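# Move lowest-lot cardboard box from shelf to desk

## Task

Read the lot numbers marked on the shelf edges beneath the cardboard boxes, find the box with the smallest number anywhere in the storeroom, and set it on the desk so that no part of it overhangs the desk's edge. All other cardboard boxes must remain on their own shelves, the desk must stay roughly where it is, and the robot must not topple or finish leaning.

## Robot and tools

ROBOT. A Hello Robot Stretch 4 with a single arm: an omni-wheel base, a lift that slides up a mast, a telescoping arm that reaches forward, a wrist with yaw, pitch and roll, and a five-finger hand. It stands about 1.6 m tall; the base rim lies within 0.23 m of the base origin. Cameras: head_camera, head_left_camera, head_right_camera (fisheye) and wrist_camera.

FRAMES. Base frame: origin on the floor under the base centre, x forward, y left, z up, in metres. hand_pose is reported in it (the printed value may be slightly wrong). The odometry frame is the base frame as it was when the scene began; base_odometry counts wheel turns only, so slip shows as travel. Headings are radians, positive to the left.

move. One action per call. Arguments:
- base: a single object. {"translate_m": d} drives straight, forward positive; {"strafe_m": d} slides sideways, left positive; {"rotate_rad": d} spins in place, counter-clockwise positive. These are offsets from where the base last reported itself, not poses. translate_m and strafe_m may be combined (straight-line drive to that offset); rotate_rad must be alone. Ranges: translate_m and strafe_m -2 to 2 m, rotate_rad -3.2 to 3.2 rad.
- joints: absolute targets by name. lift_m 0 to 1.2 m; arm_m 0 to 0.55 m; wrist_yaw_rad -1.134 to 4.276 (0 ahead, positive left, 3.14 folded back); wrist_pitch_rad -1.117 to 4.259 (0 level, 1.57 pointing down); wrist_roll_rad -1.117 to 4.259 (0 palm up, 1.57 palm to the robot's right, 3.14 palm down). Finger targets hand_little, hand_ring, hand_middle, hand_index, hand_thumb_bend: -1 curled to +1 straight. hand_thumb_turn: +1 beside the palm, -1 opposite the fingers. hand_force_limit (-1 to 1, about 0 to 10 N at the fingertip, 15 N for the thumb) and hand_speed (-0.96 to 1) are settings. Out-of-range joint targets are clipped; other bad values are refused.
- speeds: per-joint top speed, replacing pace for that joint. pace: "slow", "default", "fast" or "max". A raised lift caps base speed.
- contact_limits: 0 (gentlest) to 1 for arm_m, lift_m, translate_m, strafe_m, rotate_rad, given only next to the matching command; default 0.5. Even at 0 the arm needs a firm push to stop.
- end_of_arm: "enable_torque", sent alone, revives wrist motors that switched off.
- cameras: list of names or ["all"]; blocking: true waits until everything rests, false returns almost at once while motion continues.
An empty move just reports state and images. Unknown keys make a call invalid.

wait(seconds 0 to 10, cameras) lets time pass and returns early once motions rest. stop(cameras) brakes all running motions and re-brakes slack wheels. zoom_image(camera, region [x0,y0,x1,y1] pixels, top-left origin, at most 504 per side) enlarges part of the latest image; use it to read lot numbers. show_instructions shows reference pages. finished_scene(scene) ends the scene; the result must hold without the robot.

RESULTS. "move" reads "done" or the worst status. base_status/joint_status: done, moving, off_target (rested short, may still push), contact_stop (blocked; that motion goes slack), time_out (target dropped), limit_stop_at_own_body, limit_stop_at_tilt (lean over 6 degrees; lift, arm and wheels go slack), torque_fault (wrist motor limp until enable_torque). A refused call or unplanned stop cancels the rest of that reply's move/wait/finished_scene calls. on_its_own lists what the robot did unasked. lidar_m: 12 distances from the base origin, 30-degree sectors counter-clockwise from straight ahead (4th left, 7th behind, 10th right); "-" is nothing seen or closer than 0.25 m. wrist_depth_mm: 7x7 grid of depths, 100 to 2000 mm. base_tilt in degrees (forward/right positive, a few degrees of bias). turned_by_wheels vs turned_by_imu differing by over about 0.1 rad in one move suggests a collision or slip. motor_effort in percent with peak in brackets; servo_current in mA for wrist servos. hand_stopped_by gives little, ring, middle, index, thumb_bend, thumb_turn: moving, target, force, stalled or fault. *_load_n are fingertip loads in N, positive when pushed open; a vanishing load means a lost grip.

HAND GEOMETRY. The hand point is 0.045 m ahead of the palm; its +z runs along straight fingers, +y out of the palm, +x across toward the little finger. Straight fingers extend 0.06 to 0.07 m past it. With the thumb turned opposite, the hand wraps objects about 0.035 to 0.065 m thick; handles down to 0.025 m. The wrist camera sits behind the palm heel and can collide. For a soft grip use hand_speed -0.94 or lower. To tighten, raise hand_force_limit and send a more-closed target.

AVOID. Self-collision: hand over the base with a low lift (below about 0.25, 0.45 pointing down), wrist tilted up while rolled, or turned right and tilted up; a folded wrist is sensitive to tilt or roll. Tipping: don't drive, turn or brake with over 1 kg held and arm_m above 0.2, especially fast; steady pushes with a high hand can also tip it. Keep lift_m contact limit at 0.15 or more when raising 1 kg, 0.3 for 2 kg. Do not drop the object, knock others off shelves, shove the desk, strike fixed objects or overload fingers. Objects may occasionally get nudged by outside forces.

Each tool is called after "Emit:" in YAML: its name, and indented under it one key for each argument.

Reference images:

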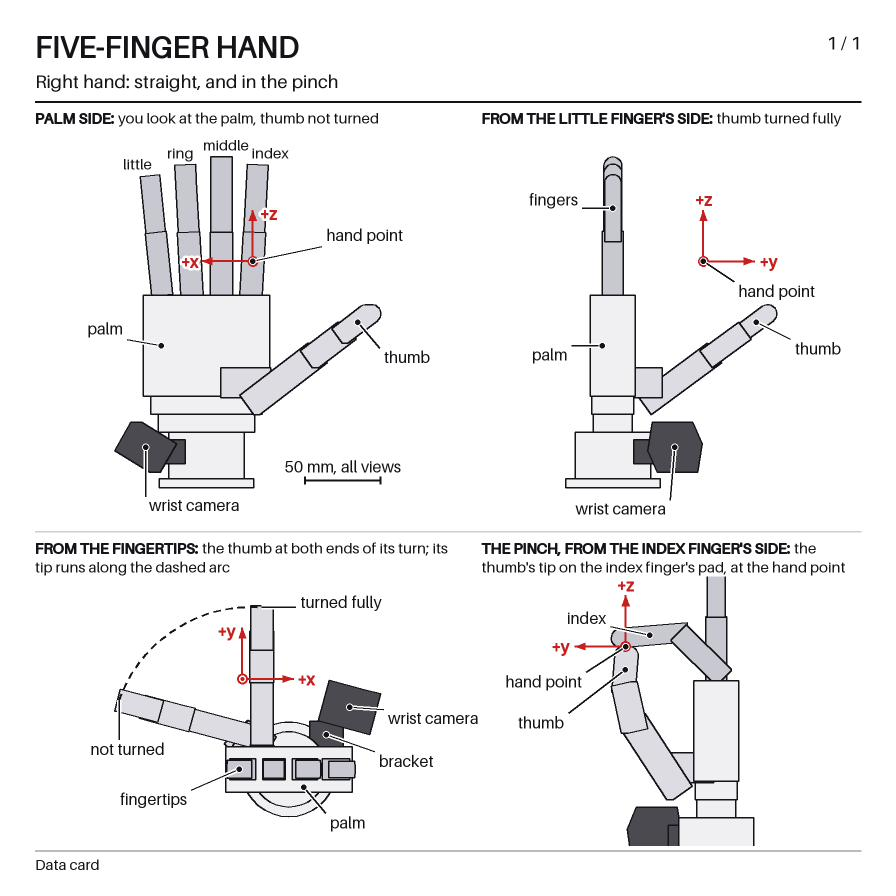

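## Session

Emit:
move:
  cameras: ["all"]

Scene clock: 0.00 s.
base_odometry: x=+0.000 y=+0.000 heading=+0.000
turned_by_wheels: +0.000
turned_by_imu: +0.000
base_tilt: forward=-1.0 right=+0.6
lidar_m: 2.51 1.24 0.83 0.75 0.78 1.00 1.72 1.79 1.60 0.67 0.68 0.94
base_status: not commanded
joint_positions: lift_m=+0.214 arm_m=+0.002 wrist_yaw_rad=+3.064 wrist_pitch_rad=+0.004 wrist_roll_rad=+0.000 hand_little=+1.000 hand_ring=+1.000 hand_middle=+1.000 hand_index=+1.000 hand_thumb_turn=+1.000 hand_thumb_bend=+1.000 hand_force_limit=+0.000 hand_speed=-0.800
joint_status: not commanded
measured_speeds: all 0
hand_stopped_by: target,target,target,target,target,target
little_load_n: 0.0
ring_load_n: 0.0
middle_load_n: 0.0
index_load_n: 0.0
thumb_bend_load_n: 0.0
thumb_turn_load_n: 0.0
motor_effort: lift_m=+23 arm_m=-4 wheel_0=+1 wheel_1=-1 wheel_2=+1
servo_current: wrist_yaw_rad=26 wrist_pitch_rad=26 wrist_roll_rad=20
hand_pose: x=-0.0393 y=+0.1351 z=+0.4515 quat_wxyz=(-0.479, -0.481, +0.520, +0.518) (m; base frame)
wrist_depth_mm: 142 144 - - 1921 - - / 113 144 - - 1983 - - / 121 144 - - 1921 - - / 140 180 - - 1983 - - / - - - - 1983 - - / 1430 1499 206 213 - - - / 1060 - - - - - -
pictures: head_camera, head_left_camera, head_right_camera, wrist_camera

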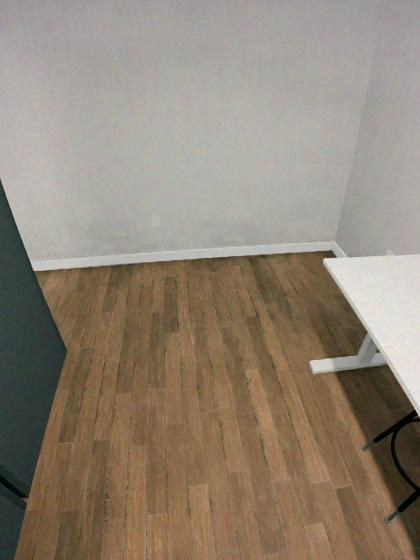

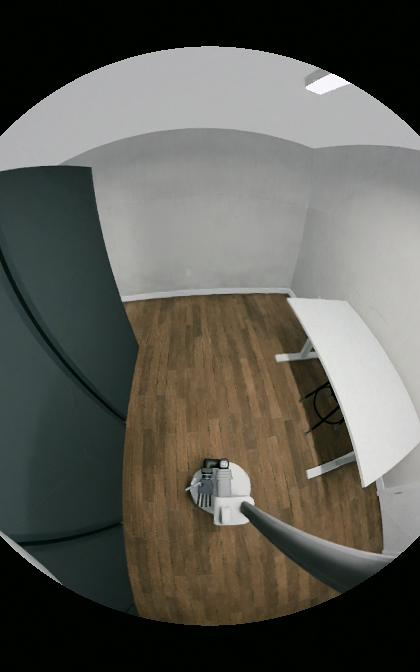

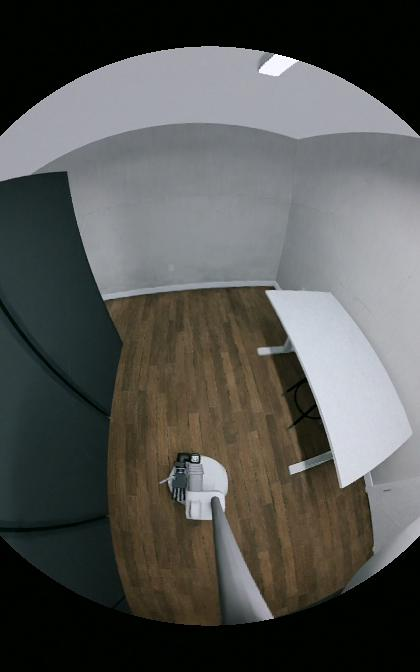

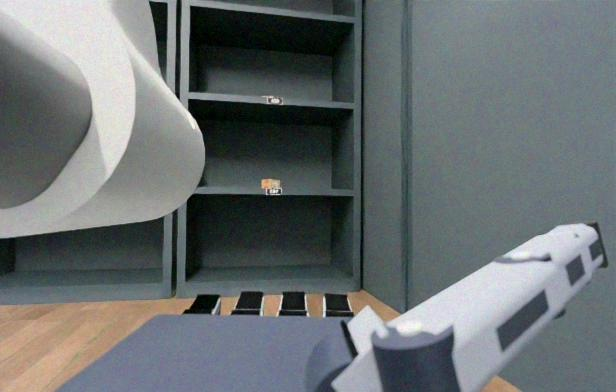

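Emit:
move:
  base: {"rotate_rad": 1.57}
  cameras: ["all"]

Emit:
move:
  base: {"rotate_rad": 1.57}
  cameras: ["all"]

Emit:
move:
  base: {"rotate_rad": 1.57}
  cameras: ["all"]

Scene clock: 2.60 s.
move: done
base_odometry: x=+0.000 y=+0.000 heading=+1.570
turned_by_wheels: +1.570
turned_by_imu: +1.563
base_tilt: forward=-1.0 right=+0.6
lidar_m: 0.76 0.79 1.02 1.75 1.79 1.63 0.68 0.68 0.91 2.48 1.26 0.84
base_status: done
joint_positions: lift_m=+0.214 arm_m=+0.002 wrist_yaw_rad=+3.064 wrist_pitch_rad=+0.004 wrist_roll_rad=+0.000 hand_little=+1.000 hand_ring=+1.000 hand_middle=+1.000 hand_index=+1.000 hand_thumb_turn=+1.000 hand_thumb_bend=+1.000 hand_force_limit=+0.000 hand_speed=-0.800
joint_status: not commanded
measured_speeds: all 0
hand_stopped_by: target,target,target,target,target,target
little_load_n: 0.0
ring_load_n: 0.0
middle_load_n: 0.0
index_load_n: 0.0
thumb_bend_load_n: 0.0
thumb_turn_load_n: 0.0
motor_effort: lift_m=+23(23) arm_m=-4(4) wheel_0=-1(9) wheel_1=-1(9) wheel_2=-1(9)
servo_current: wrist_yaw_rad=46(52) wrist_pitch_rad=33(39) wrist_roll_rad=20(39)
hand_pose: x=-0.0393 y=+0.1351 z=+0.4515 quat_wxyz=(-0.479, -0.481, +0.520, +0.518) (m; base frame)
wrist_depth_mm: 142 154 - 1756 - - - / 116 145 - 1708 - - - / 124 156 279 1708 - - - / 140 187 - 1708 - - - / 866 - - 1756 - - - / 1336 1366 - 211 - - - / 1060 - - - - - -
pictures: head_camera, head_left_camera, head_right_camera, wrist_camera

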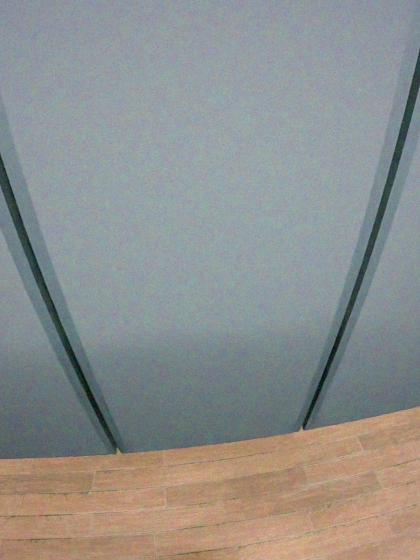

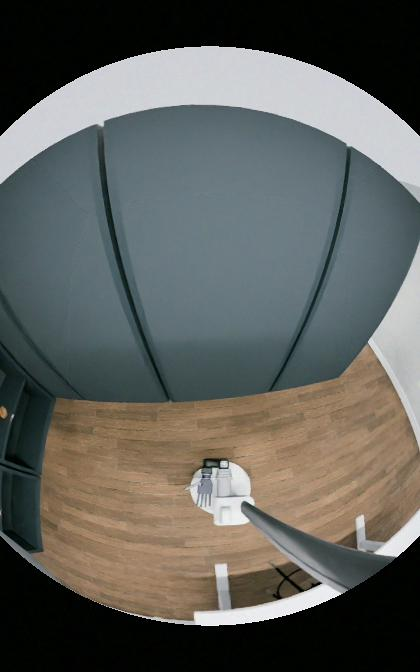

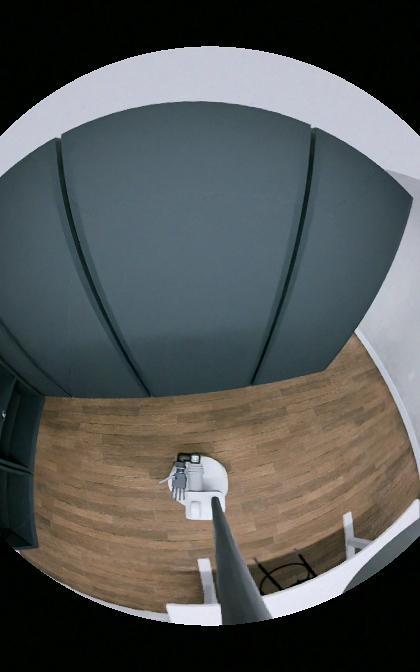

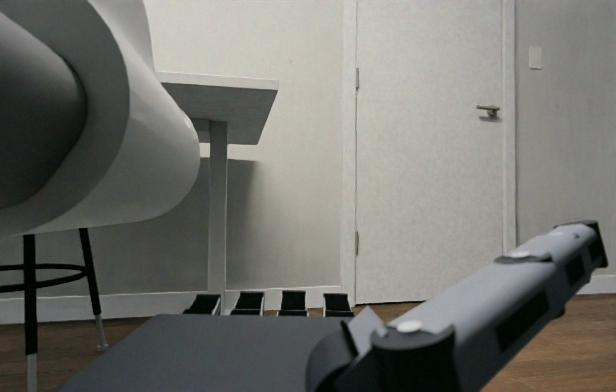

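Scene clock: 4.67 s.
move: done
base_odometry: x=+0.000 y=+0.000 heading=+3.139
turned_by_wheels: +1.570
turned_by_imu: +1.563
base_tilt: forward=-1.0 right=+0.6
lidar_m: 1.76 1.78 1.60 0.67 0.69 0.89 2.51 1.30 0.83 0.77 0.79 0.98
base_status: done
joint_positions: lift_m=+0.214 arm_m=+0.002 wrist_yaw_rad=+3.064 wrist_pitch_rad=+0.004 wrist_roll_rad=+0.000 hand_little=+1.000 hand_ring=+1.000 hand_middle=+1.000 hand_index=+1.000 hand_thumb_turn=+1.000 hand_thumb_bend=+1.000 hand_force_limit=+0.000 hand_speed=-0.800
joint_status: not commanded
measured_speeds: all 0
hand_stopped_by: target,target,target,target,target,target
little_load_n: 0.0
ring_load_n: 0.0
middle_load_n: 0.0
index_load_n: 0.0
thumb_bend_load_n: 0.0
thumb_turn_load_n: 0.0
motor_effort: lift_m=+23(23) arm_m=-4(4) wheel_0=-2(9) wheel_1=-2(9) wheel_2=+0(10)
servo_current: wrist_yaw_rad=26(46) wrist_pitch_rad=33(46) wrist_roll_rad=33(46)
hand_pose: x=-0.0393 y=+0.1351 z=+0.4515 quat_wxyz=(-0.479, -0.481, +0.520, +0.518) (m; base frame)
wrist_depth_mm: 143 154 - - - - - / 116 144 - - - - 707 / 124 156 - - - - - / 140 186 - - - - - / - - - - - - - / 1661 1708 1921 1863 - - - / 1060 - - - - - -
pictures: head_camera, head_left_camera, head_right_camera, wrist_camera

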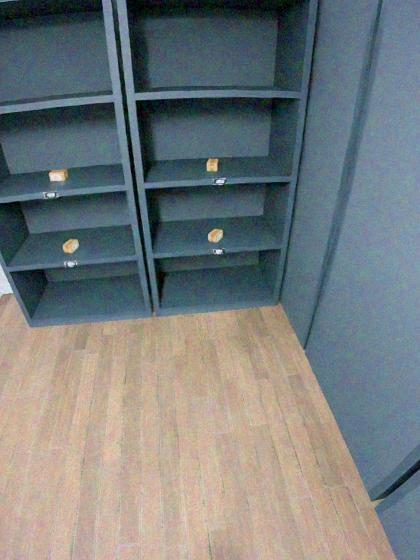

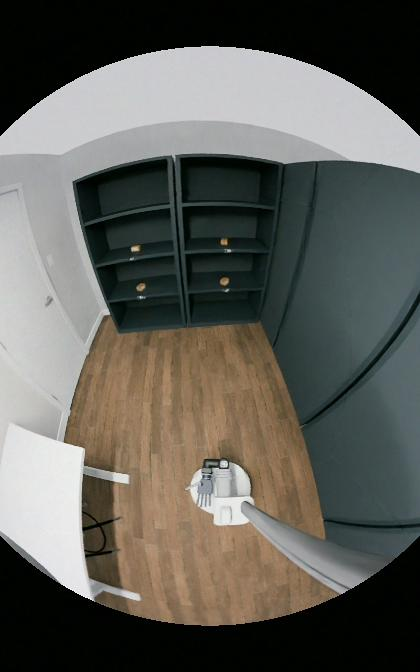

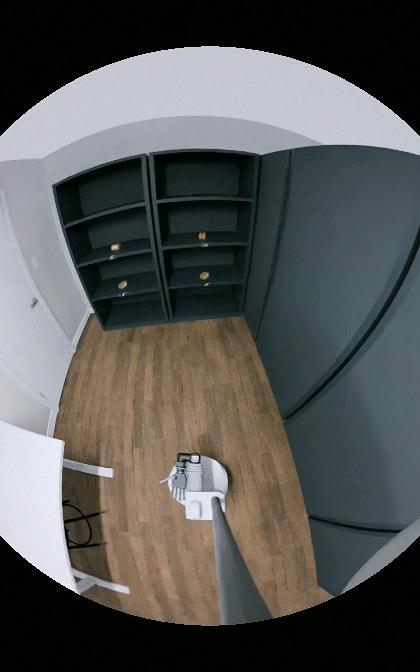

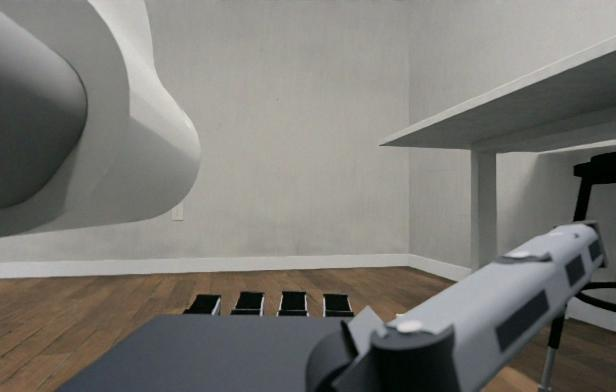

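Scene clock: 6.73 s.
move: done
base_odometry: x=+0.000 y=+0.000 heading=-1.574
turned_by_wheels: +1.570
turned_by_imu: +1.563
base_tilt: forward=-0.9 right=+0.7
lidar_m: 0.67 0.69 0.90 2.52 1.28 0.83 0.75 0.78 0.97 1.74 1.78 1.61
base_status: done
joint_positions: lift_m=+0.214 arm_m=+0.002 wrist_yaw_rad=+3.064 wrist_pitch_rad=+0.004 wrist_roll_rad=+0.000 hand_little=+1.000 hand_ring=+1.000 hand_middle=+1.000 hand_index=+1.000 hand_thumb_turn=+1.000 hand_thumb_bend=+1.000 hand_force_limit=+0.000 hand_speed=-0.800
joint_status: not commanded
measured_speeds: all 0
hand_stopped_by: target,target,target,target,target,target
little_load_n: 0.0
ring_load_n: 0.0
middle_load_n: 0.0
index_load_n: 0.0
thumb_bend_load_n: 0.0
thumb_turn_load_n: 0.0
motor_effort: lift_m=+23(23) arm_m=-4(4) wheel_0=-2(10) wheel_1=-3(9) wheel_2=+0(9)
servo_current: wrist_yaw_rad=33(46) wrist_pitch_rad=33(46) wrist_roll_rad=39(39)
hand_pose: x=-0.0393 y=+0.1351 z=+0.4515 quat_wxyz=(-0.479, -0.481, +0.520, +0.518) (m; base frame)
wrist_depth_mm: 142 154 - - 1025 - - / 116 144 - - 1042 - - / 124 156 - - 1008 - - / 140 187 - - 1025 - - / - - - - 1025 - - / - - - - - - - / - - - - - - -
pictures: head_camera, head_left_camera, head_right_camera, wrist_camera

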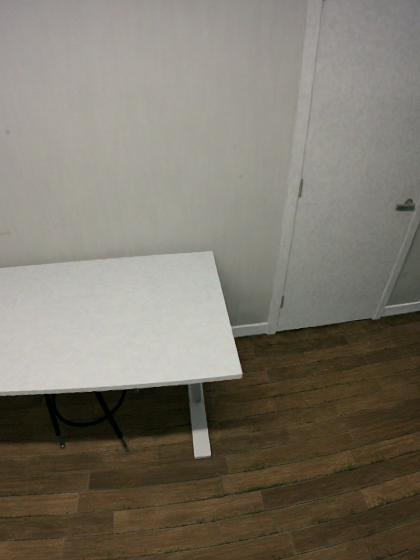

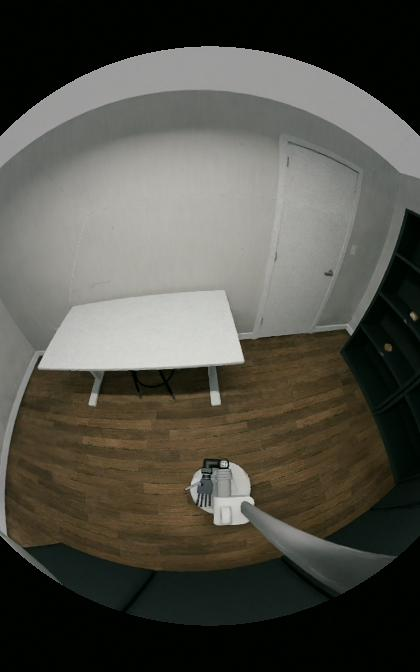

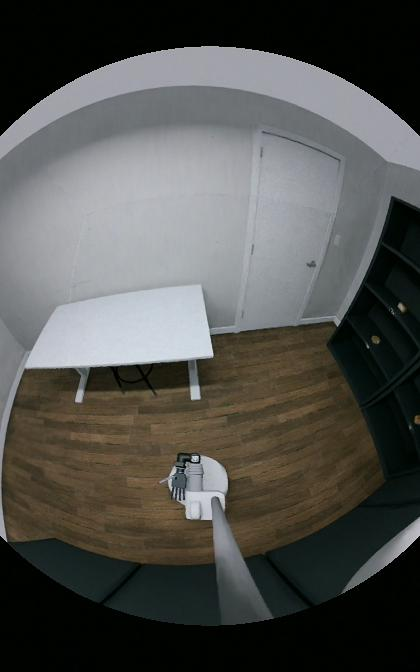

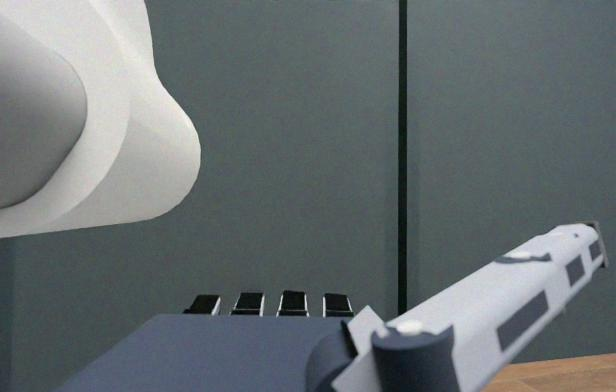

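Emit:
move:
  base: {"rotate_rad": -1.57}
  cameras: ["head_camera"]

Emit:
zoom_image:
  camera: "head_camera"
  region: [0, 140, 140, 280]

Emit:
zoom_image:
  camera: "head_camera"
  region: [160, 140, 300, 280]

Scene clock: 9.50 s.
move: done
base_odometry: x=+0.000 y=+0.000 heading=+3.139
turned_by_wheels: -1.569
turned_by_imu: -1.565
base_tilt: forward=-0.9 right=+0.6
lidar_m: 1.74 1.78 1.58 0.67 0.69 0.89 2.49 1.28 0.85 0.73 0.77 1.00
base_status: done
joint_positions: lift_m=+0.214 arm_m=+0.002 wrist_yaw_rad=+3.064 wrist_pitch_rad=+0.004 wrist_roll_rad=+0.000 hand_little=+1.000 hand_ring=+1.000 hand_middle=+1.000 hand_index=+1.000 hand_thumb_turn=+1.000 hand_thumb_bend=+1.000 hand_force_limit=+0.000 hand_speed=-0.800
joint_status: not commanded
measured_speeds: all 0
hand_stopped_by: target,target,target,target,target,target
little_load_n: 0.0
ring_load_n: 0.0
middle_load_n: 0.0
index_load_n: 0.0
thumb_bend_load_n: 0.0
thumb_turn_load_n: 0.0
motor_effort: lift_m=+23(23) arm_m=-4(4) wheel_0=+3(11) wheel_1=+2(9) wheel_2=+2(9)
servo_current: wrist_yaw_rad=46(59) wrist_pitch_rad=26(46) wrist_roll_rad=33(46)
hand_pose: x=-0.0393 y=+0.1351 z=+0.4515 quat_wxyz=(-0.479, -0.481, +0.520, +0.518) (m; base frame)
wrist_depth_mm: 143 219 - - - - - / 116 145 - - - - 715 / 124 157 - - - - - / 141 188 - - - - - / - - - - - - - / 1661 1618 1863 1863 - - - / 1060 - - - - - -
pictures: head_camera

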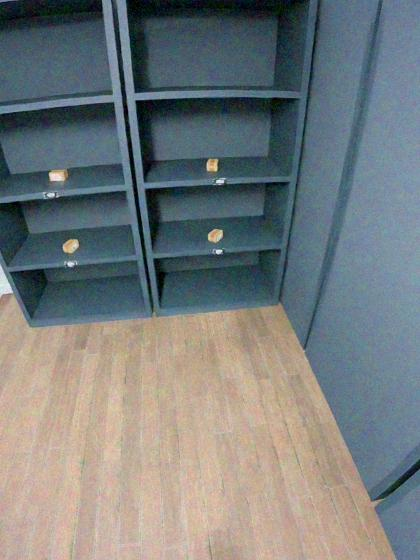

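Scaled by 3.600 from the camera's 420x560 image, which has a finer 1200x1600 frame.

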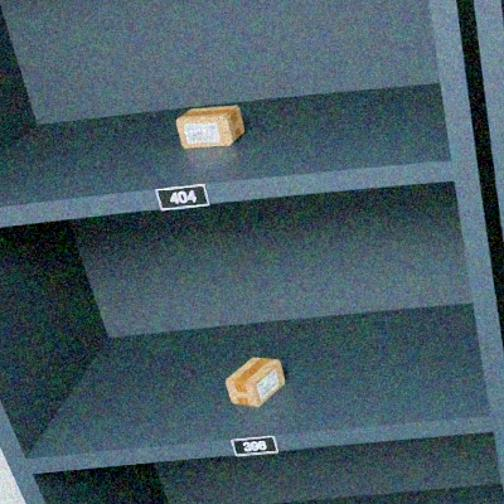

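Scaled by 3.600 from the camera's 420x560 image, which has a finer 1200x1600 frame.

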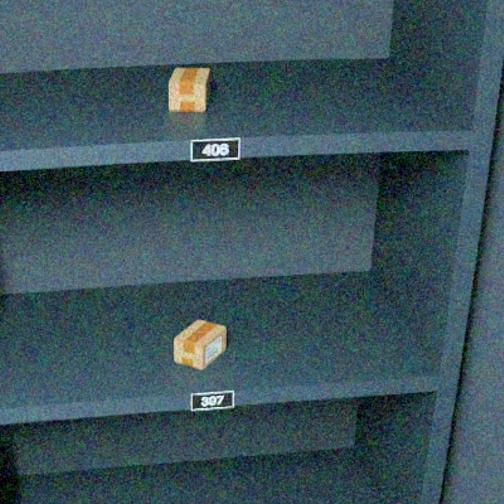

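Emit:
move:
  base: {"translate_m": -1.9}

Emit:
move:
  base: {"rotate_rad": -1.57}
  cameras: ["all"]

Scene clock: 18.37 s.
move: done
base_odometry: x=+1.900 y=-0.005 heading=+3.139
turned_by_wheels: +0.000
turned_by_imu: +0.004
base_tilt: forward=-0.9 right=+0.6
lidar_m: 2.74 0.82 0.78 1.27 1.06 0.68 0.59 0.62 0.84 1.76 1.05 1.30
base_status: done
joint_positions: lift_m=+0.214 arm_m=+0.002 wrist_yaw_rad=+3.064 wrist_pitch_rad=+0.004 wrist_roll_rad=+0.000 hand_little=+1.000 hand_ring=+1.000 hand_middle=+1.000 hand_index=+1.000 hand_thumb_turn=+1.000 hand_thumb_bend=+1.000 hand_force_limit=+0.000 hand_speed=-0.800
joint_status: not commanded
measured_speeds: all 0
hand_stopped_by: target,target,target,target,target,target
little_load_n: 0.0
ring_load_n: 0.0
middle_load_n: 0.0
index_load_n: 0.0
thumb_bend_load_n: 0.0
thumb_turn_load_n: 0.0
motor_effort: lift_m=+23(23) arm_m=-4(5) wheel_0=-2(9) wheel_1=-3(8) wheel_2=+1(12)
servo_current: wrist_yaw_rad=39(52) wrist_pitch_rad=26(52) wrist_roll_rad=39(52)
hand_pose: x=-0.0393 y=+0.1351 z=+0.4515 quat_wxyz=(-0.479, -0.481, +0.520, +0.518) (m; base frame)
wrist_depth_mm: 142 144 - - - - - / 117 144 - - - - - / 121 145 - - - - - / 139 182 - - - - - / 676 - - - - - - / 683 - - - - - - / 683 - - - - - -
pictures: none

Scene clock: 20.43 s.
move: done
base_odometry: x=+1.900 y=-0.005 heading=+1.569
turned_by_wheels: -1.570
turned_by_imu: -1.565
base_tilt: forward=-1.0 right=+0.6
lidar_m: 1.83 1.08 1.27 2.82 0.82 0.77 1.27 0.99 0.68 0.61 0.65 0.85
base_status: done
joint_positions: lift_m=+0.214 arm_m=+0.002 wrist_yaw_rad=+3.064 wrist_pitch_rad=+0.004 wrist_roll_rad=+0.000 hand_little=+1.000 hand_ring=+1.000 hand_middle=+1.000 hand_index=+1.000 hand_thumb_turn=+1.000 hand_thumb_bend=+1.000 hand_force_limit=+0.000 hand_speed=-0.800
joint_status: not commanded
measured_speeds: all 0
hand_stopped_by: target,target,target,target,target,target
little_load_n: 0.0
ring_load_n: 0.0
middle_load_n: -0.5
index_load_n: 0.0
thumb_bend_load_n: 0.0
thumb_turn_load_n: 0.0
motor_effort: lift_m=+23(23) arm_m=-4(5) wheel_0=+2(10) wheel_1=+1(10) wheel_2=+2(8)
servo_current: wrist_yaw_rad=26(52) wrist_pitch_rad=39(46) wrist_roll_rad=33(39)
hand_pose: x=-0.0393 y=+0.1351 z=+0.4515 quat_wxyz=(-0.479, -0.481, +0.520, +0.518) (m; base frame)
wrist_depth_mm: 142 157 - - - - - / 116 145 - - - - - / 125 157 - - - - - / 140 188 1397 - - - - / - - - - - - - / - - - - - - - / 1078 - - - - - -
pictures: head_camera, head_left_camera, head_right_camera, wrist_camera
camera_calibration:
wrist_camera: T_world_to_cam=[[0.105665, 0.994084, 0.0251301, -0.126163], [-0.0255749, 0.0279799, -0.999281, 0.445997], [-0.994073, 0.104947, 0.0283801, 0.0987002], [0, 0, 0, 1]] pos_world=[0.122853, 0.10258, 0.446046]

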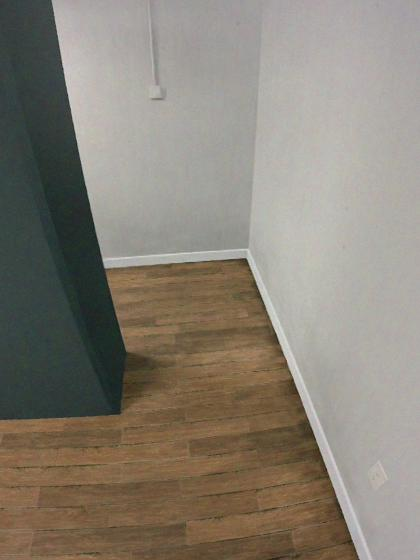

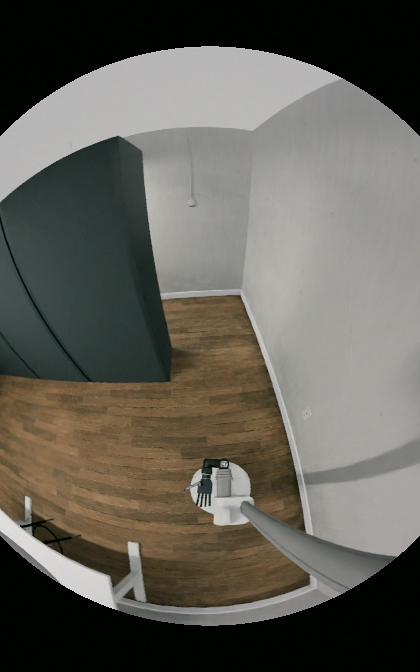

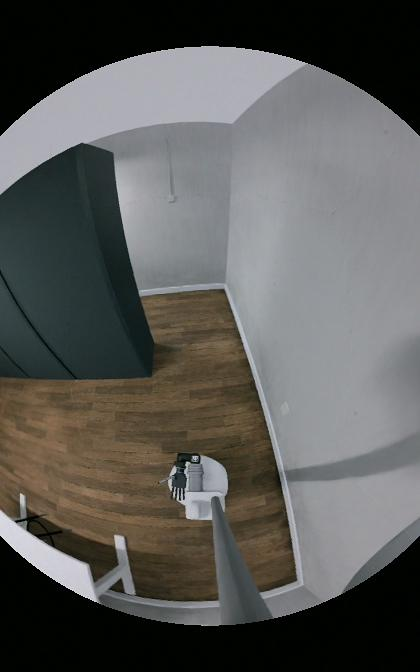

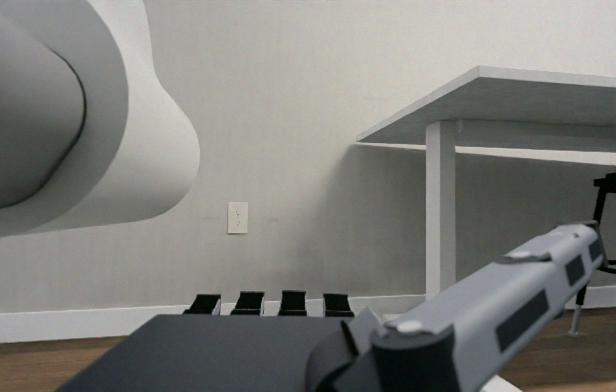

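Emit:
move:
  base: {"translate_m": 1.2}

Emit:
move:
  base: {"rotate_rad": 1.57}
  cameras: ["head_camera", "head_left_camera", "head_right_camera"]

Scene clock: 26.23 s.
move: done
base_odometry: x=+1.901 y=+1.195 heading=+1.570
turned_by_wheels: +0.000
turned_by_imu: -0.007
base_tilt: forward=-0.9 right=+0.6
lidar_m: 1.27 1.30 0.54 0.47 0.48 1.89 1.97 0.84 0.56 0.49 0.51 0.65
base_status: done
joint_positions: lift_m=+0.214 arm_m=+0.002 wrist_yaw_rad=+3.064 wrist_pitch_rad=+0.004 wrist_roll_rad=+0.000 hand_little=+1.000 hand_ring=+1.000 hand_middle=+1.000 hand_index=+1.000 hand_thumb_turn=+1.000 hand_thumb_bend=+1.000 hand_force_limit=+0.000 hand_speed=-0.800
joint_status: not commanded
measured_speeds: all 0
hand_stopped_by: target,target,target,target,target,target
little_load_n: 0.0
ring_load_n: 0.0
middle_load_n: 0.0
index_load_n: 0.0
thumb_bend_load_n: 0.0
thumb_turn_load_n: 0.0
motor_effort: lift_m=+23(23) arm_m=-4(5) wheel_0=+2(11) wheel_1=+1(8) wheel_2=+1(13)
servo_current: wrist_yaw_rad=33(59) wrist_pitch_rad=39(52) wrist_roll_rad=33(39)
hand_pose: x=-0.0393 y=+0.1351 z=+0.4515 quat_wxyz=(-0.479, -0.481, +0.520, +0.518) (m; base frame)
wrist_depth_mm: 143 157 - - - - - / 116 145 - - - - - / 125 157 - - - - - / 140 188 - - - - - / - - - - - - - / 1464 1661 1863 1921 1983 - - / 1078 - - - - - -
pictures: none

Scene clock: 28.30 s.
move: done
base_odometry: x=+1.901 y=+1.195 heading=+3.139
turned_by_wheels: +1.569
turned_by_imu: +1.563
base_tilt: forward=-1.0 right=+0.7
lidar_m: 0.49 0.48 1.86 1.96 0.85 0.54 0.50 0.50 0.67 1.26 1.26 0.50
base_status: done
joint_positions: lift_m=+0.214 arm_m=+0.002 wrist_yaw_rad=+3.064 wrist_pitch_rad=+0.004 wrist_roll_rad=+0.000 hand_little=+1.000 hand_ring=+1.000 hand_middle=+1.000 hand_index=+1.000 hand_thumb_turn=+1.000 hand_thumb_bend=+1.000 hand_force_limit=+0.000 hand_speed=-0.800
joint_status: not commanded
measured_speeds: all 0
hand_stopped_by: target,target,target,target,target,target
little_load_n: 0.0
ring_load_n: 0.0
middle_load_n: 0.0
index_load_n: 0.0
thumb_bend_load_n: 0.5
thumb_turn_load_n: 0.0
motor_effort: lift_m=+23(23) arm_m=-4(4) wheel_0=-3(10) wheel_1=-3(9) wheel_2=-3(9)
servo_current: wrist_yaw_rad=33(52) wrist_pitch_rad=33(39) wrist_roll_rad=26(46)
hand_pose: x=-0.0393 y=+0.1351 z=+0.4515 quat_wxyz=(-0.479, -0.481, +0.520, +0.518) (m; base frame)
wrist_depth_mm: 142 238 647 676 - - - / 116 145 647 676 - - - / 124 156 640 683 - - - / 140 187 634 676 - - - / 569 609 640 676 - - - / 574 603 621 654 - - - / 574 - - - - - -
pictures: head_camera, head_left_camera, head_right_camera

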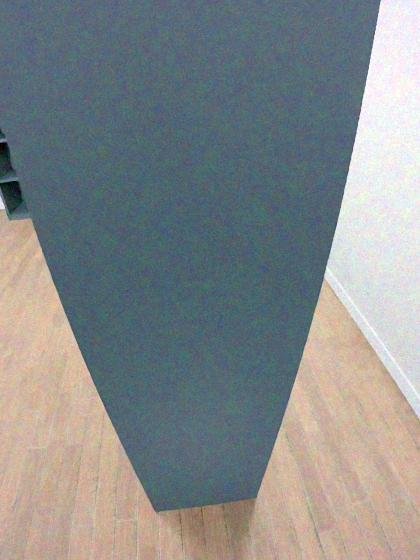

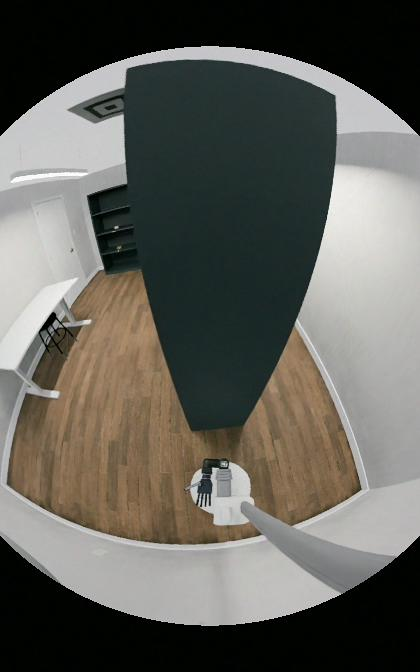

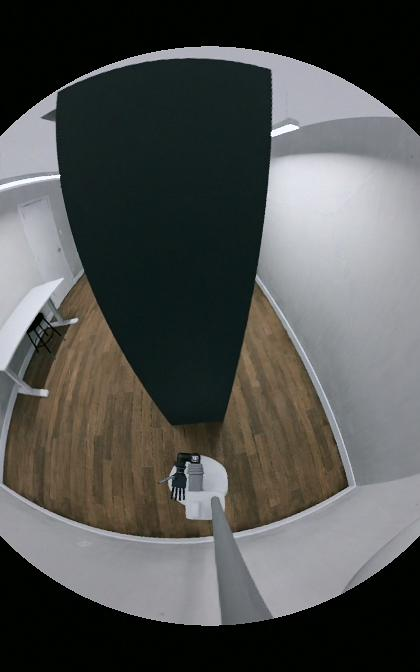

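Emit:
move:
  base: {"strafe_m": -0.82}
  cameras: ["head_camera", "head_left_camera", "head_right_camera"]

Scene clock: 32.57 s.
move: done
base_odometry: x=+1.903 y=+2.015 heading=+3.139
turned_by_wheels: +0.000
turned_by_imu: -0.006
base_tilt: forward=-0.9 right=+0.6
lidar_m: 1.27 0.87 0.81 2.68 0.67 0.44 0.40 0.39 0.49 0.45 0.46 0.59
base_status: done
joint_positions: lift_m=+0.214 arm_m=+0.002 wrist_yaw_rad=+3.064 wrist_pitch_rad=+0.004 wrist_roll_rad=+0.000 hand_little=+1.000 hand_ring=+1.000 hand_middle=+1.000 hand_index=+1.000 hand_thumb_turn=+1.000 hand_thumb_bend=+1.000 hand_force_limit=+0.000 hand_speed=-0.800
joint_status: not commanded
measured_speeds: all 0
hand_stopped_by: target,target,target,target,target,target
little_load_n: 0.0
ring_load_n: 0.0
middle_load_n: 0.0
index_load_n: 0.0
thumb_bend_load_n: 0.0
thumb_turn_load_n: 0.0
motor_effort: lift_m=+23(23) arm_m=-4(5) wheel_0=+0(12) wheel_1=-2(11) wheel_2=+0(3)
servo_current: wrist_yaw_rad=33(52) wrist_pitch_rad=39(46) wrist_roll_rad=39(46)
hand_pose: x=-0.0393 y=+0.1351 z=+0.4515 quat_wxyz=(-0.479, -0.481, +0.520, +0.518) (m; base frame)
wrist_depth_mm: 142 151 544 580 615 647 676 / 117 145 554 574 603 640 668 / 121 145 549 574 615 647 676 / 140 181 544 569 609 634 668 / 492 517 539 569 603 627 - / 488 508 525 554 597 - - / 492 - - - - - -
pictures: head_camera, head_left_camera, head_right_camera

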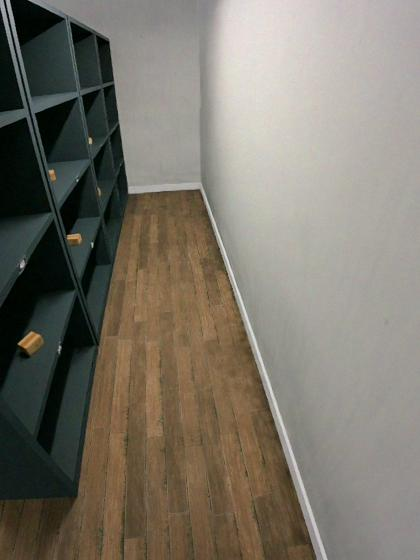

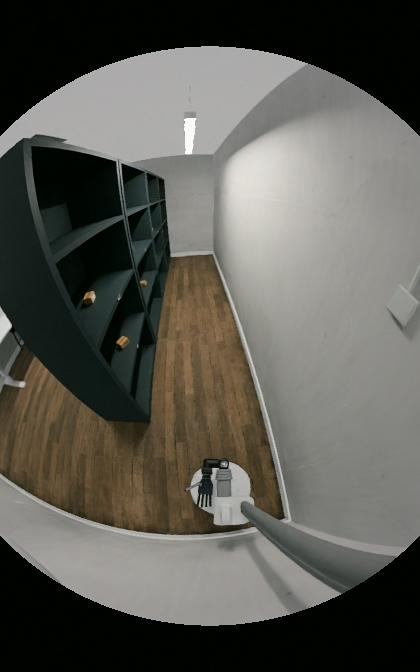

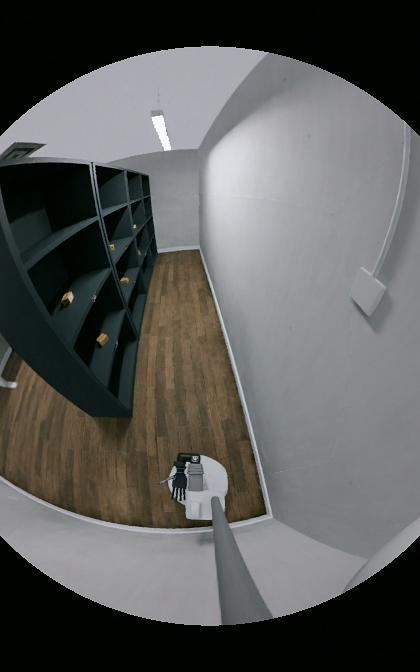

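Emit:
move:
  base: {"translate_m": 0.95}

Emit:
move:
  base: {"rotate_rad": 1.57}
  cameras: ["head_camera", "head_left_camera", "head_right_camera"]

Scene clock: 37.87 s.
move: done
base_odometry: x=+0.953 y=+2.017 heading=+3.139
turned_by_wheels: +0.000
turned_by_imu: -0.006
base_tilt: forward=-1.0 right=+0.6
lidar_m: 0.92 1.08 0.71 0.63 0.65 1.47 1.33 0.59 0.37 0.33 0.33 0.47
base_status: done
joint_positions: lift_m=+0.214 arm_m=+0.002 wrist_yaw_rad=+3.064 wrist_pitch_rad=+0.004 wrist_roll_rad=+0.000 hand_little=+1.000 hand_ring=+1.000 hand_middle=+1.000 hand_index=+1.000 hand_thumb_turn=+1.000 hand_thumb_bend=+1.000 hand_force_limit=+0.000 hand_speed=-0.800
joint_status: not commanded
measured_speeds: all 0
hand_stopped_by: target,target,target,target,target,target
little_load_n: 0.0
ring_load_n: 0.0
middle_load_n: 0.0
index_load_n: 0.5
thumb_bend_load_n: 0.0
thumb_turn_load_n: 0.0
motor_effort: lift_m=+23(23) arm_m=-4(4) wheel_0=+3(10) wheel_1=+1(8) wheel_2=+0(12)
servo_current: wrist_yaw_rad=33(52) wrist_pitch_rad=39(46) wrist_roll_rad=39(46)
hand_pose: x=-0.0393 y=+0.1351 z=+0.4515 quat_wxyz=(-0.479, -0.481, +0.520, +0.518) (m; base frame)
wrist_depth_mm: 142 145 - - - - - / 116 145 - - - - - / 125 157 - - - - - / 140 189 - - - - - / 166 - - - - - - / - - - - - - - / 1025 - - - - - -
pictures: none

Scene clock: 39.93 s.
move: done
base_odometry: x=+0.953 y=+2.017 heading=-1.574
turned_by_wheels: +1.570
turned_by_imu: +1.563
base_tilt: forward=-1.1 right=+0.6
lidar_m: 0.61 0.65 1.49 1.35 0.58 0.37 0.32 0.34 0.44 0.93 1.04 0.71
base_status: done
joint_positions: lift_m=+0.214 arm_m=+0.002 wrist_yaw_rad=+3.064 wrist_pitch_rad=+0.004 wrist_roll_rad=+0.000 hand_little=+1.000 hand_ring=+1.000 hand_middle=+1.000 hand_index=+1.000 hand_thumb_turn=+1.000 hand_thumb_bend=+1.000 hand_force_limit=+0.000 hand_speed=-0.800
joint_status: not commanded
measured_speeds: all 0
hand_stopped_by: target,target,target,target,target,target
little_load_n: 0.0
ring_load_n: 0.0
middle_load_n: 0.0
index_load_n: 0.0
thumb_bend_load_n: 0.0
thumb_turn_load_n: 0.0
motor_effort: lift_m=+23(23) arm_m=-4(5) wheel_0=-2(10) wheel_1=-2(10) wheel_2=+0(10)
servo_current: wrist_yaw_rad=26(52) wrist_pitch_rad=33(46) wrist_roll_rad=39(39)
hand_pose: x=-0.0393 y=+0.1351 z=+0.4515 quat_wxyz=(-0.479, -0.481, +0.520, +0.518) (m; base frame)
wrist_depth_mm: 142 152 - - - - - / 116 145 - - - - - / 124 156 - - - - - / 139 186 - - - - - / - - - - - - - / - - - - - - - / - - - - - - -
pictures: head_camera, head_left_camera, head_right_camera

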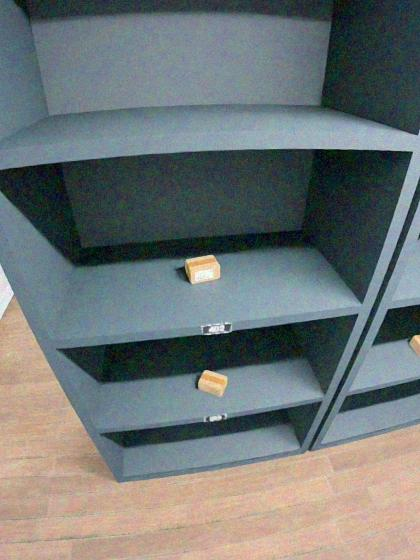

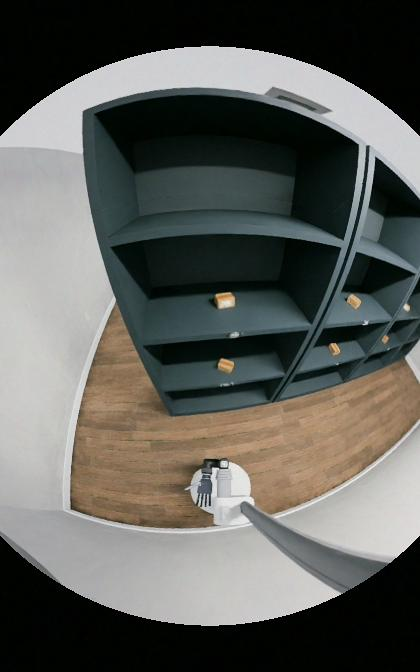

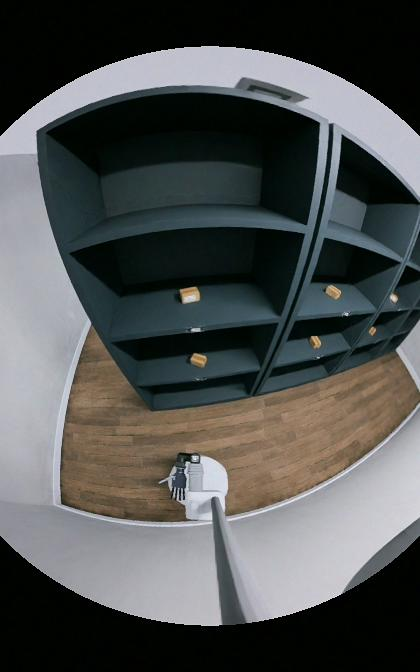

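Emit:
zoom_image:
  camera: "head_camera"
  region: [140, 240, 300, 440]

Emit:
move:
  base: {"strafe_m": -0.95}
  cameras: ["head_camera"]

Emit:
zoom_image:
  camera: "head_camera"
  region: [140, 240, 300, 440]

Emit:
move:
  base: {"strafe_m": -0.95}
  cameras: ["head_camera"]

Emit:
zoom_image:
  camera: "head_camera"
  region: [140, 240, 300, 440]

Scaled by 2.520 from the camera's 420x560 image, which has a finer 1200x1600 frame.

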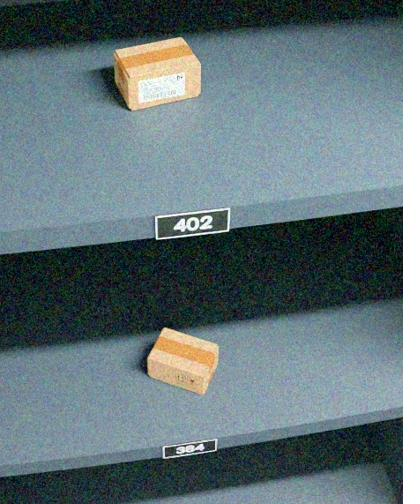

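Scene clock: 44.90 s.
move: done
base_odometry: x=+0.003 y=+2.021 heading=-1.574
turned_by_wheels: +0.000
turned_by_imu: -0.005
base_tilt: forward=-1.0 right=+0.7
lidar_m: 0.76 0.78 1.00 1.88 0.37 0.25 0.26 0.25 0.28 0.58 1.33 0.85
base_status: done
joint_positions: lift_m=+0.214 arm_m=+0.002 wrist_yaw_rad=+3.064 wrist_pitch_rad=+0.004 wrist_roll_rad=+0.000 hand_little=+1.000 hand_ring=+1.000 hand_middle=+1.000 hand_index=+1.000 hand_thumb_turn=+1.000 hand_thumb_bend=+1.000 hand_force_limit=+0.000 hand_speed=-0.800
joint_status: not commanded
measured_speeds: all 0
hand_stopped_by: target,target,target,target,target,target
little_load_n: 0.0
ring_load_n: 0.0
middle_load_n: 0.0
index_load_n: 0.0
thumb_bend_load_n: 0.0
thumb_turn_load_n: 0.0
motor_effort: lift_m=+23(23) arm_m=-4(5) wheel_0=+2(11) wheel_1=-1(11) wheel_2=+0(3)
servo_current: wrist_yaw_rad=20(52) wrist_pitch_rad=39(52) wrist_roll_rad=39(46)
hand_pose: x=-0.0393 y=+0.1351 z=+0.4515 quat_wxyz=(-0.479, -0.481, +0.520, +0.518) (m; base frame)
wrist_depth_mm: 142 207 357 375 392 - - / 117 144 353 375 392 - - / 121 145 355 373 392 - - / 139 182 353 373 394 - - / 317 334 351 370 389 - - / 317 332 343 364 392 - - / 315 - - - - - -
pictures: head_camera

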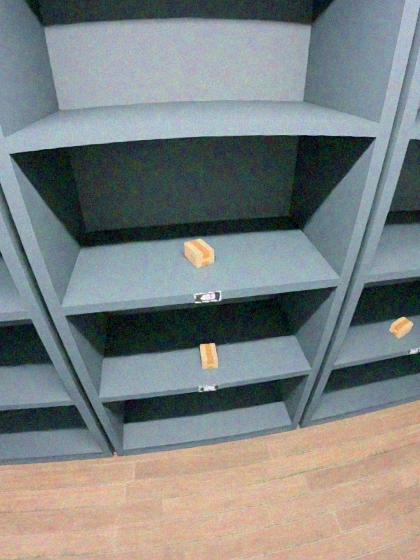

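Scaled by 2.520 from the camera's 420x560 image, which has a finer 1200x1600 frame.

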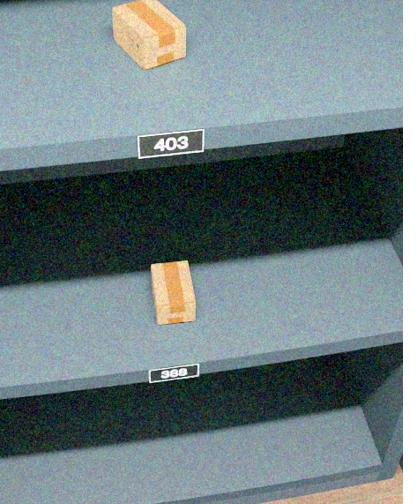

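Scene clock: 46.57 s.
move: contact_stop
base_odometry: x=-0.125 y=+2.009 heading=-1.635
turned_by_wheels: -0.060
turned_by_imu: -0.068
base_tilt: forward=-0.9 right=+0.6
lidar_m: 0.77 0.79 0.95 2.43 0.41 0.25 0.25 0.25 0.25 0.52 1.44 0.91
base_status: strafe_m contact_stop (by the wheels' count: -0.129 of -0.950)
joint_positions: lift_m=+0.214 arm_m=+0.002 wrist_yaw_rad=+3.064 wrist_pitch_rad=+0.004 wrist_roll_rad=+0.000 hand_little=+1.000 hand_ring=+1.000 hand_middle=+1.000 hand_index=+1.000 hand_thumb_turn=+1.000 hand_thumb_bend=+1.000 hand_force_limit=+0.000 hand_speed=-0.800
joint_status: not commanded
measured_speeds: all 0
hand_stopped_by: target,target,target,target,target,target
little_load_n: 0.0
ring_load_n: 0.0
middle_load_n: 0.0
index_load_n: 0.0
thumb_bend_load_n: 0.0
thumb_turn_load_n: 0.0
on_its_own: the wheels are slack since a contact_stop
motor_effort: lift_m=+23(23) arm_m=-4(5) wheel_0=+0(15) wheel_1=+0(31) wheel_2=+0(13)
servo_current: wrist_yaw_rad=26(46) wrist_pitch_rad=26(52) wrist_roll_rad=39(46)
hand_pose: x=-0.0393 y=+0.1351 z=+0.4515 quat_wxyz=(-0.479, -0.481, +0.520, +0.518) (m; base frame)
wrist_depth_mm: 142 207 362 384 - - - / 118 144 359 384 - - - / 120 145 362 384 - - - / 139 182 355 384 - - - / 315 334 355 384 - - - / 314 330 347 370 - - - / 312 - - - - - -
pictures: head_camera

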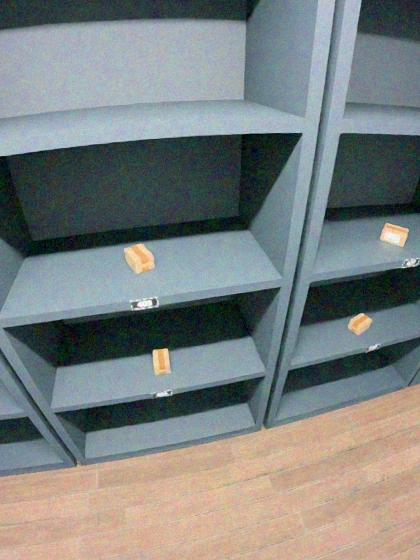

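Scaled by 2.520 from the camera's 420x560 image, which has a finer 1200x1600 frame.

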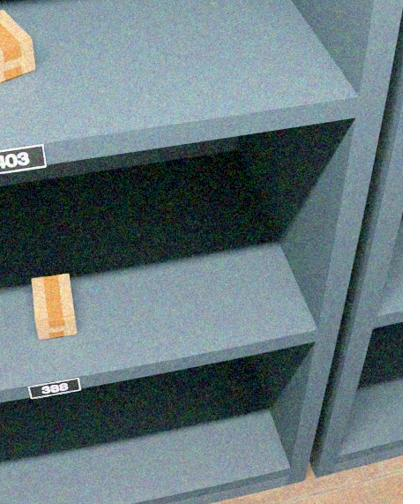

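Emit:
move:
  base: {"translate_m": 0.15}

Emit:
move:
  base: {"rotate_rad": 0.17}

Emit:
move:
  base: {"strafe_m": -0.65}
  cameras: ["head_camera"]

Emit:
zoom_image:
  camera: "head_camera"
  region: [140, 240, 300, 440]

Scene clock: 49.50 s.
move: done
base_odometry: x=-0.135 y=+1.860 heading=-1.634
turned_by_wheels: +0.000
turned_by_imu: -0.002
base_tilt: forward=-0.9 right=+0.6
lidar_m: 0.60 0.60 0.76 1.40 0.69 0.40 0.35 0.36 0.45 0.83 1.19 0.70
base_status: done
joint_positions: lift_m=+0.214 arm_m=+0.002 wrist_yaw_rad=+3.064 wrist_pitch_rad=+0.004 wrist_roll_rad=+0.000 hand_little=+1.000 hand_ring=+1.000 hand_middle=+1.000 hand_index=+1.000 hand_thumb_turn=+1.000 hand_thumb_bend=+1.000 hand_force_limit=+0.000 hand_speed=-0.800
joint_status: not commanded
measured_speeds: all 0
hand_stopped_by: target,target,target,target,target,target
little_load_n: 0.0
ring_load_n: 0.0
middle_load_n: 0.0
index_load_n: 0.0
thumb_bend_load_n: 0.0
thumb_turn_load_n: 0.0
motor_effort: lift_m=+23(23) arm_m=-4(5) wheel_0=+1(9) wheel_1=+2(7) wheel_2=-1(10)
servo_current: wrist_yaw_rad=46(46) wrist_pitch_rad=39(46) wrist_roll_rad=26(46)
hand_pose: x=-0.0393 y=+0.1351 z=+0.4515 quat_wxyz=(-0.479, -0.481, +0.520, +0.518) (m; base frame)
wrist_depth_mm: 142 145 - - - - - / 116 145 - - - - - / 124 157 - - - - - / 140 188 - - - - - / - - - - - - - / - - - - - - - / - - - - - - -
pictures: none

Scene clock: 50.37 s.
move: done
base_odometry: x=-0.135 y=+1.860 heading=-1.465
turned_by_wheels: +0.170
turned_by_imu: +0.169
base_tilt: forward=-0.9 right=+0.7
lidar_m: 0.61 0.64 0.89 1.69 0.55 0.37 0.32 0.36 0.49 1.26 0.96 0.65
base_status: done
joint_positions: lift_m=+0.214 arm_m=+0.002 wrist_yaw_rad=+3.064 wrist_pitch_rad=+0.004 wrist_roll_rad=+0.000 hand_little=+1.000 hand_ring=+1.000 hand_middle=+1.000 hand_index=+1.000 hand_thumb_turn=+1.000 hand_thumb_bend=+1.000 hand_force_limit=+0.000 hand_speed=-0.800
joint_status: not commanded
measured_speeds: all 0
hand_stopped_by: target,target,target,target,target,target
little_load_n: 0.0
ring_load_n: 0.0
middle_load_n: 0.0
index_load_n: 0.0
thumb_bend_load_n: 0.0
thumb_turn_load_n: 0.0
motor_effort: lift_m=+23(23) arm_m=-4(5) wheel_0=-3(8) wheel_1=-1(7) wheel_2=+0(8)
servo_current: wrist_yaw_rad=33(52) wrist_pitch_rad=20(39) wrist_roll_rad=39(39)
hand_pose: x=-0.0393 y=+0.1351 z=+0.4515 quat_wxyz=(-0.479, -0.481, +0.520, +0.518) (m; base frame)
wrist_depth_mm: 142 153 - - - - - / 116 144 - - - - - / 124 156 - - - - - / 140 187 - - - - - / - - - - - - - / - - - - - - - / - - - - - - -
pictures: none

Scene clock: 53.87 s.
move: done
base_odometry: x=-0.781 y=+1.791 heading=-1.465
turned_by_wheels: +0.000
turned_by_imu: -0.004
base_tilt: forward=-0.9 right=+0.6
lidar_m: 0.63 0.70 0.89 1.59 0.52 0.34 0.30 0.33 0.45 1.18 1.00 0.65
base_status: done
joint_positions: lift_m=+0.214 arm_m=+0.002 wrist_yaw_rad=+3.064 wrist_pitch_rad=+0.004 wrist_roll_rad=+0.000 hand_little=+1.000 hand_ring=+1.000 hand_middle=+1.000 hand_index=+1.000 hand_thumb_turn=+1.000 hand_thumb_bend=+1.000 hand_force_limit=+0.000 hand_speed=-0.800
joint_status: not commanded
measured_speeds: all 0
hand_stopped_by: target,target,target,target,target,target
little_load_n: 0.0
ring_load_n: 0.0
middle_load_n: 0.0
index_load_n: 0.0
thumb_bend_load_n: 0.0
thumb_turn_load_n: 0.0
motor_effort: lift_m=+23(23) arm_m=-4(5) wheel_0=+1(13) wheel_1=+1(11) wheel_2=+0(3)
servo_current: wrist_yaw_rad=33(52) wrist_pitch_rad=33(52) wrist_roll_rad=39(46)
hand_pose: x=-0.0393 y=+0.1351 z=+0.4515 quat_wxyz=(-0.479, -0.481, +0.520, +0.518) (m; base frame)
wrist_depth_mm: 141 144 - - - - - / 117 144 - - - - - / 121 145 - - - - - / 140 182 - - - - - / - - - - - - - / - - - - - - - / - - - - - - -
pictures: head_camera

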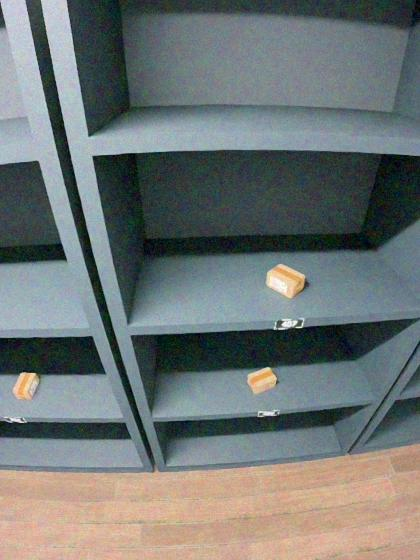

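Scaled by 2.520 from the camera's 420x560 image, which has a finer 1200x1600 frame.

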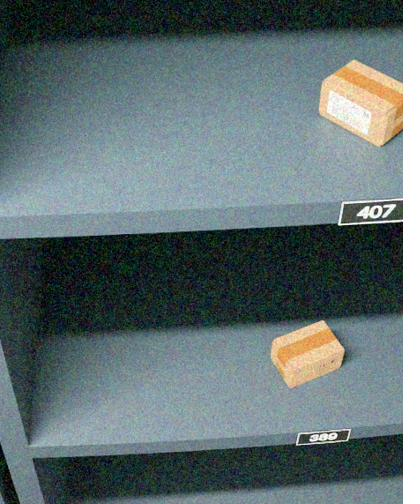

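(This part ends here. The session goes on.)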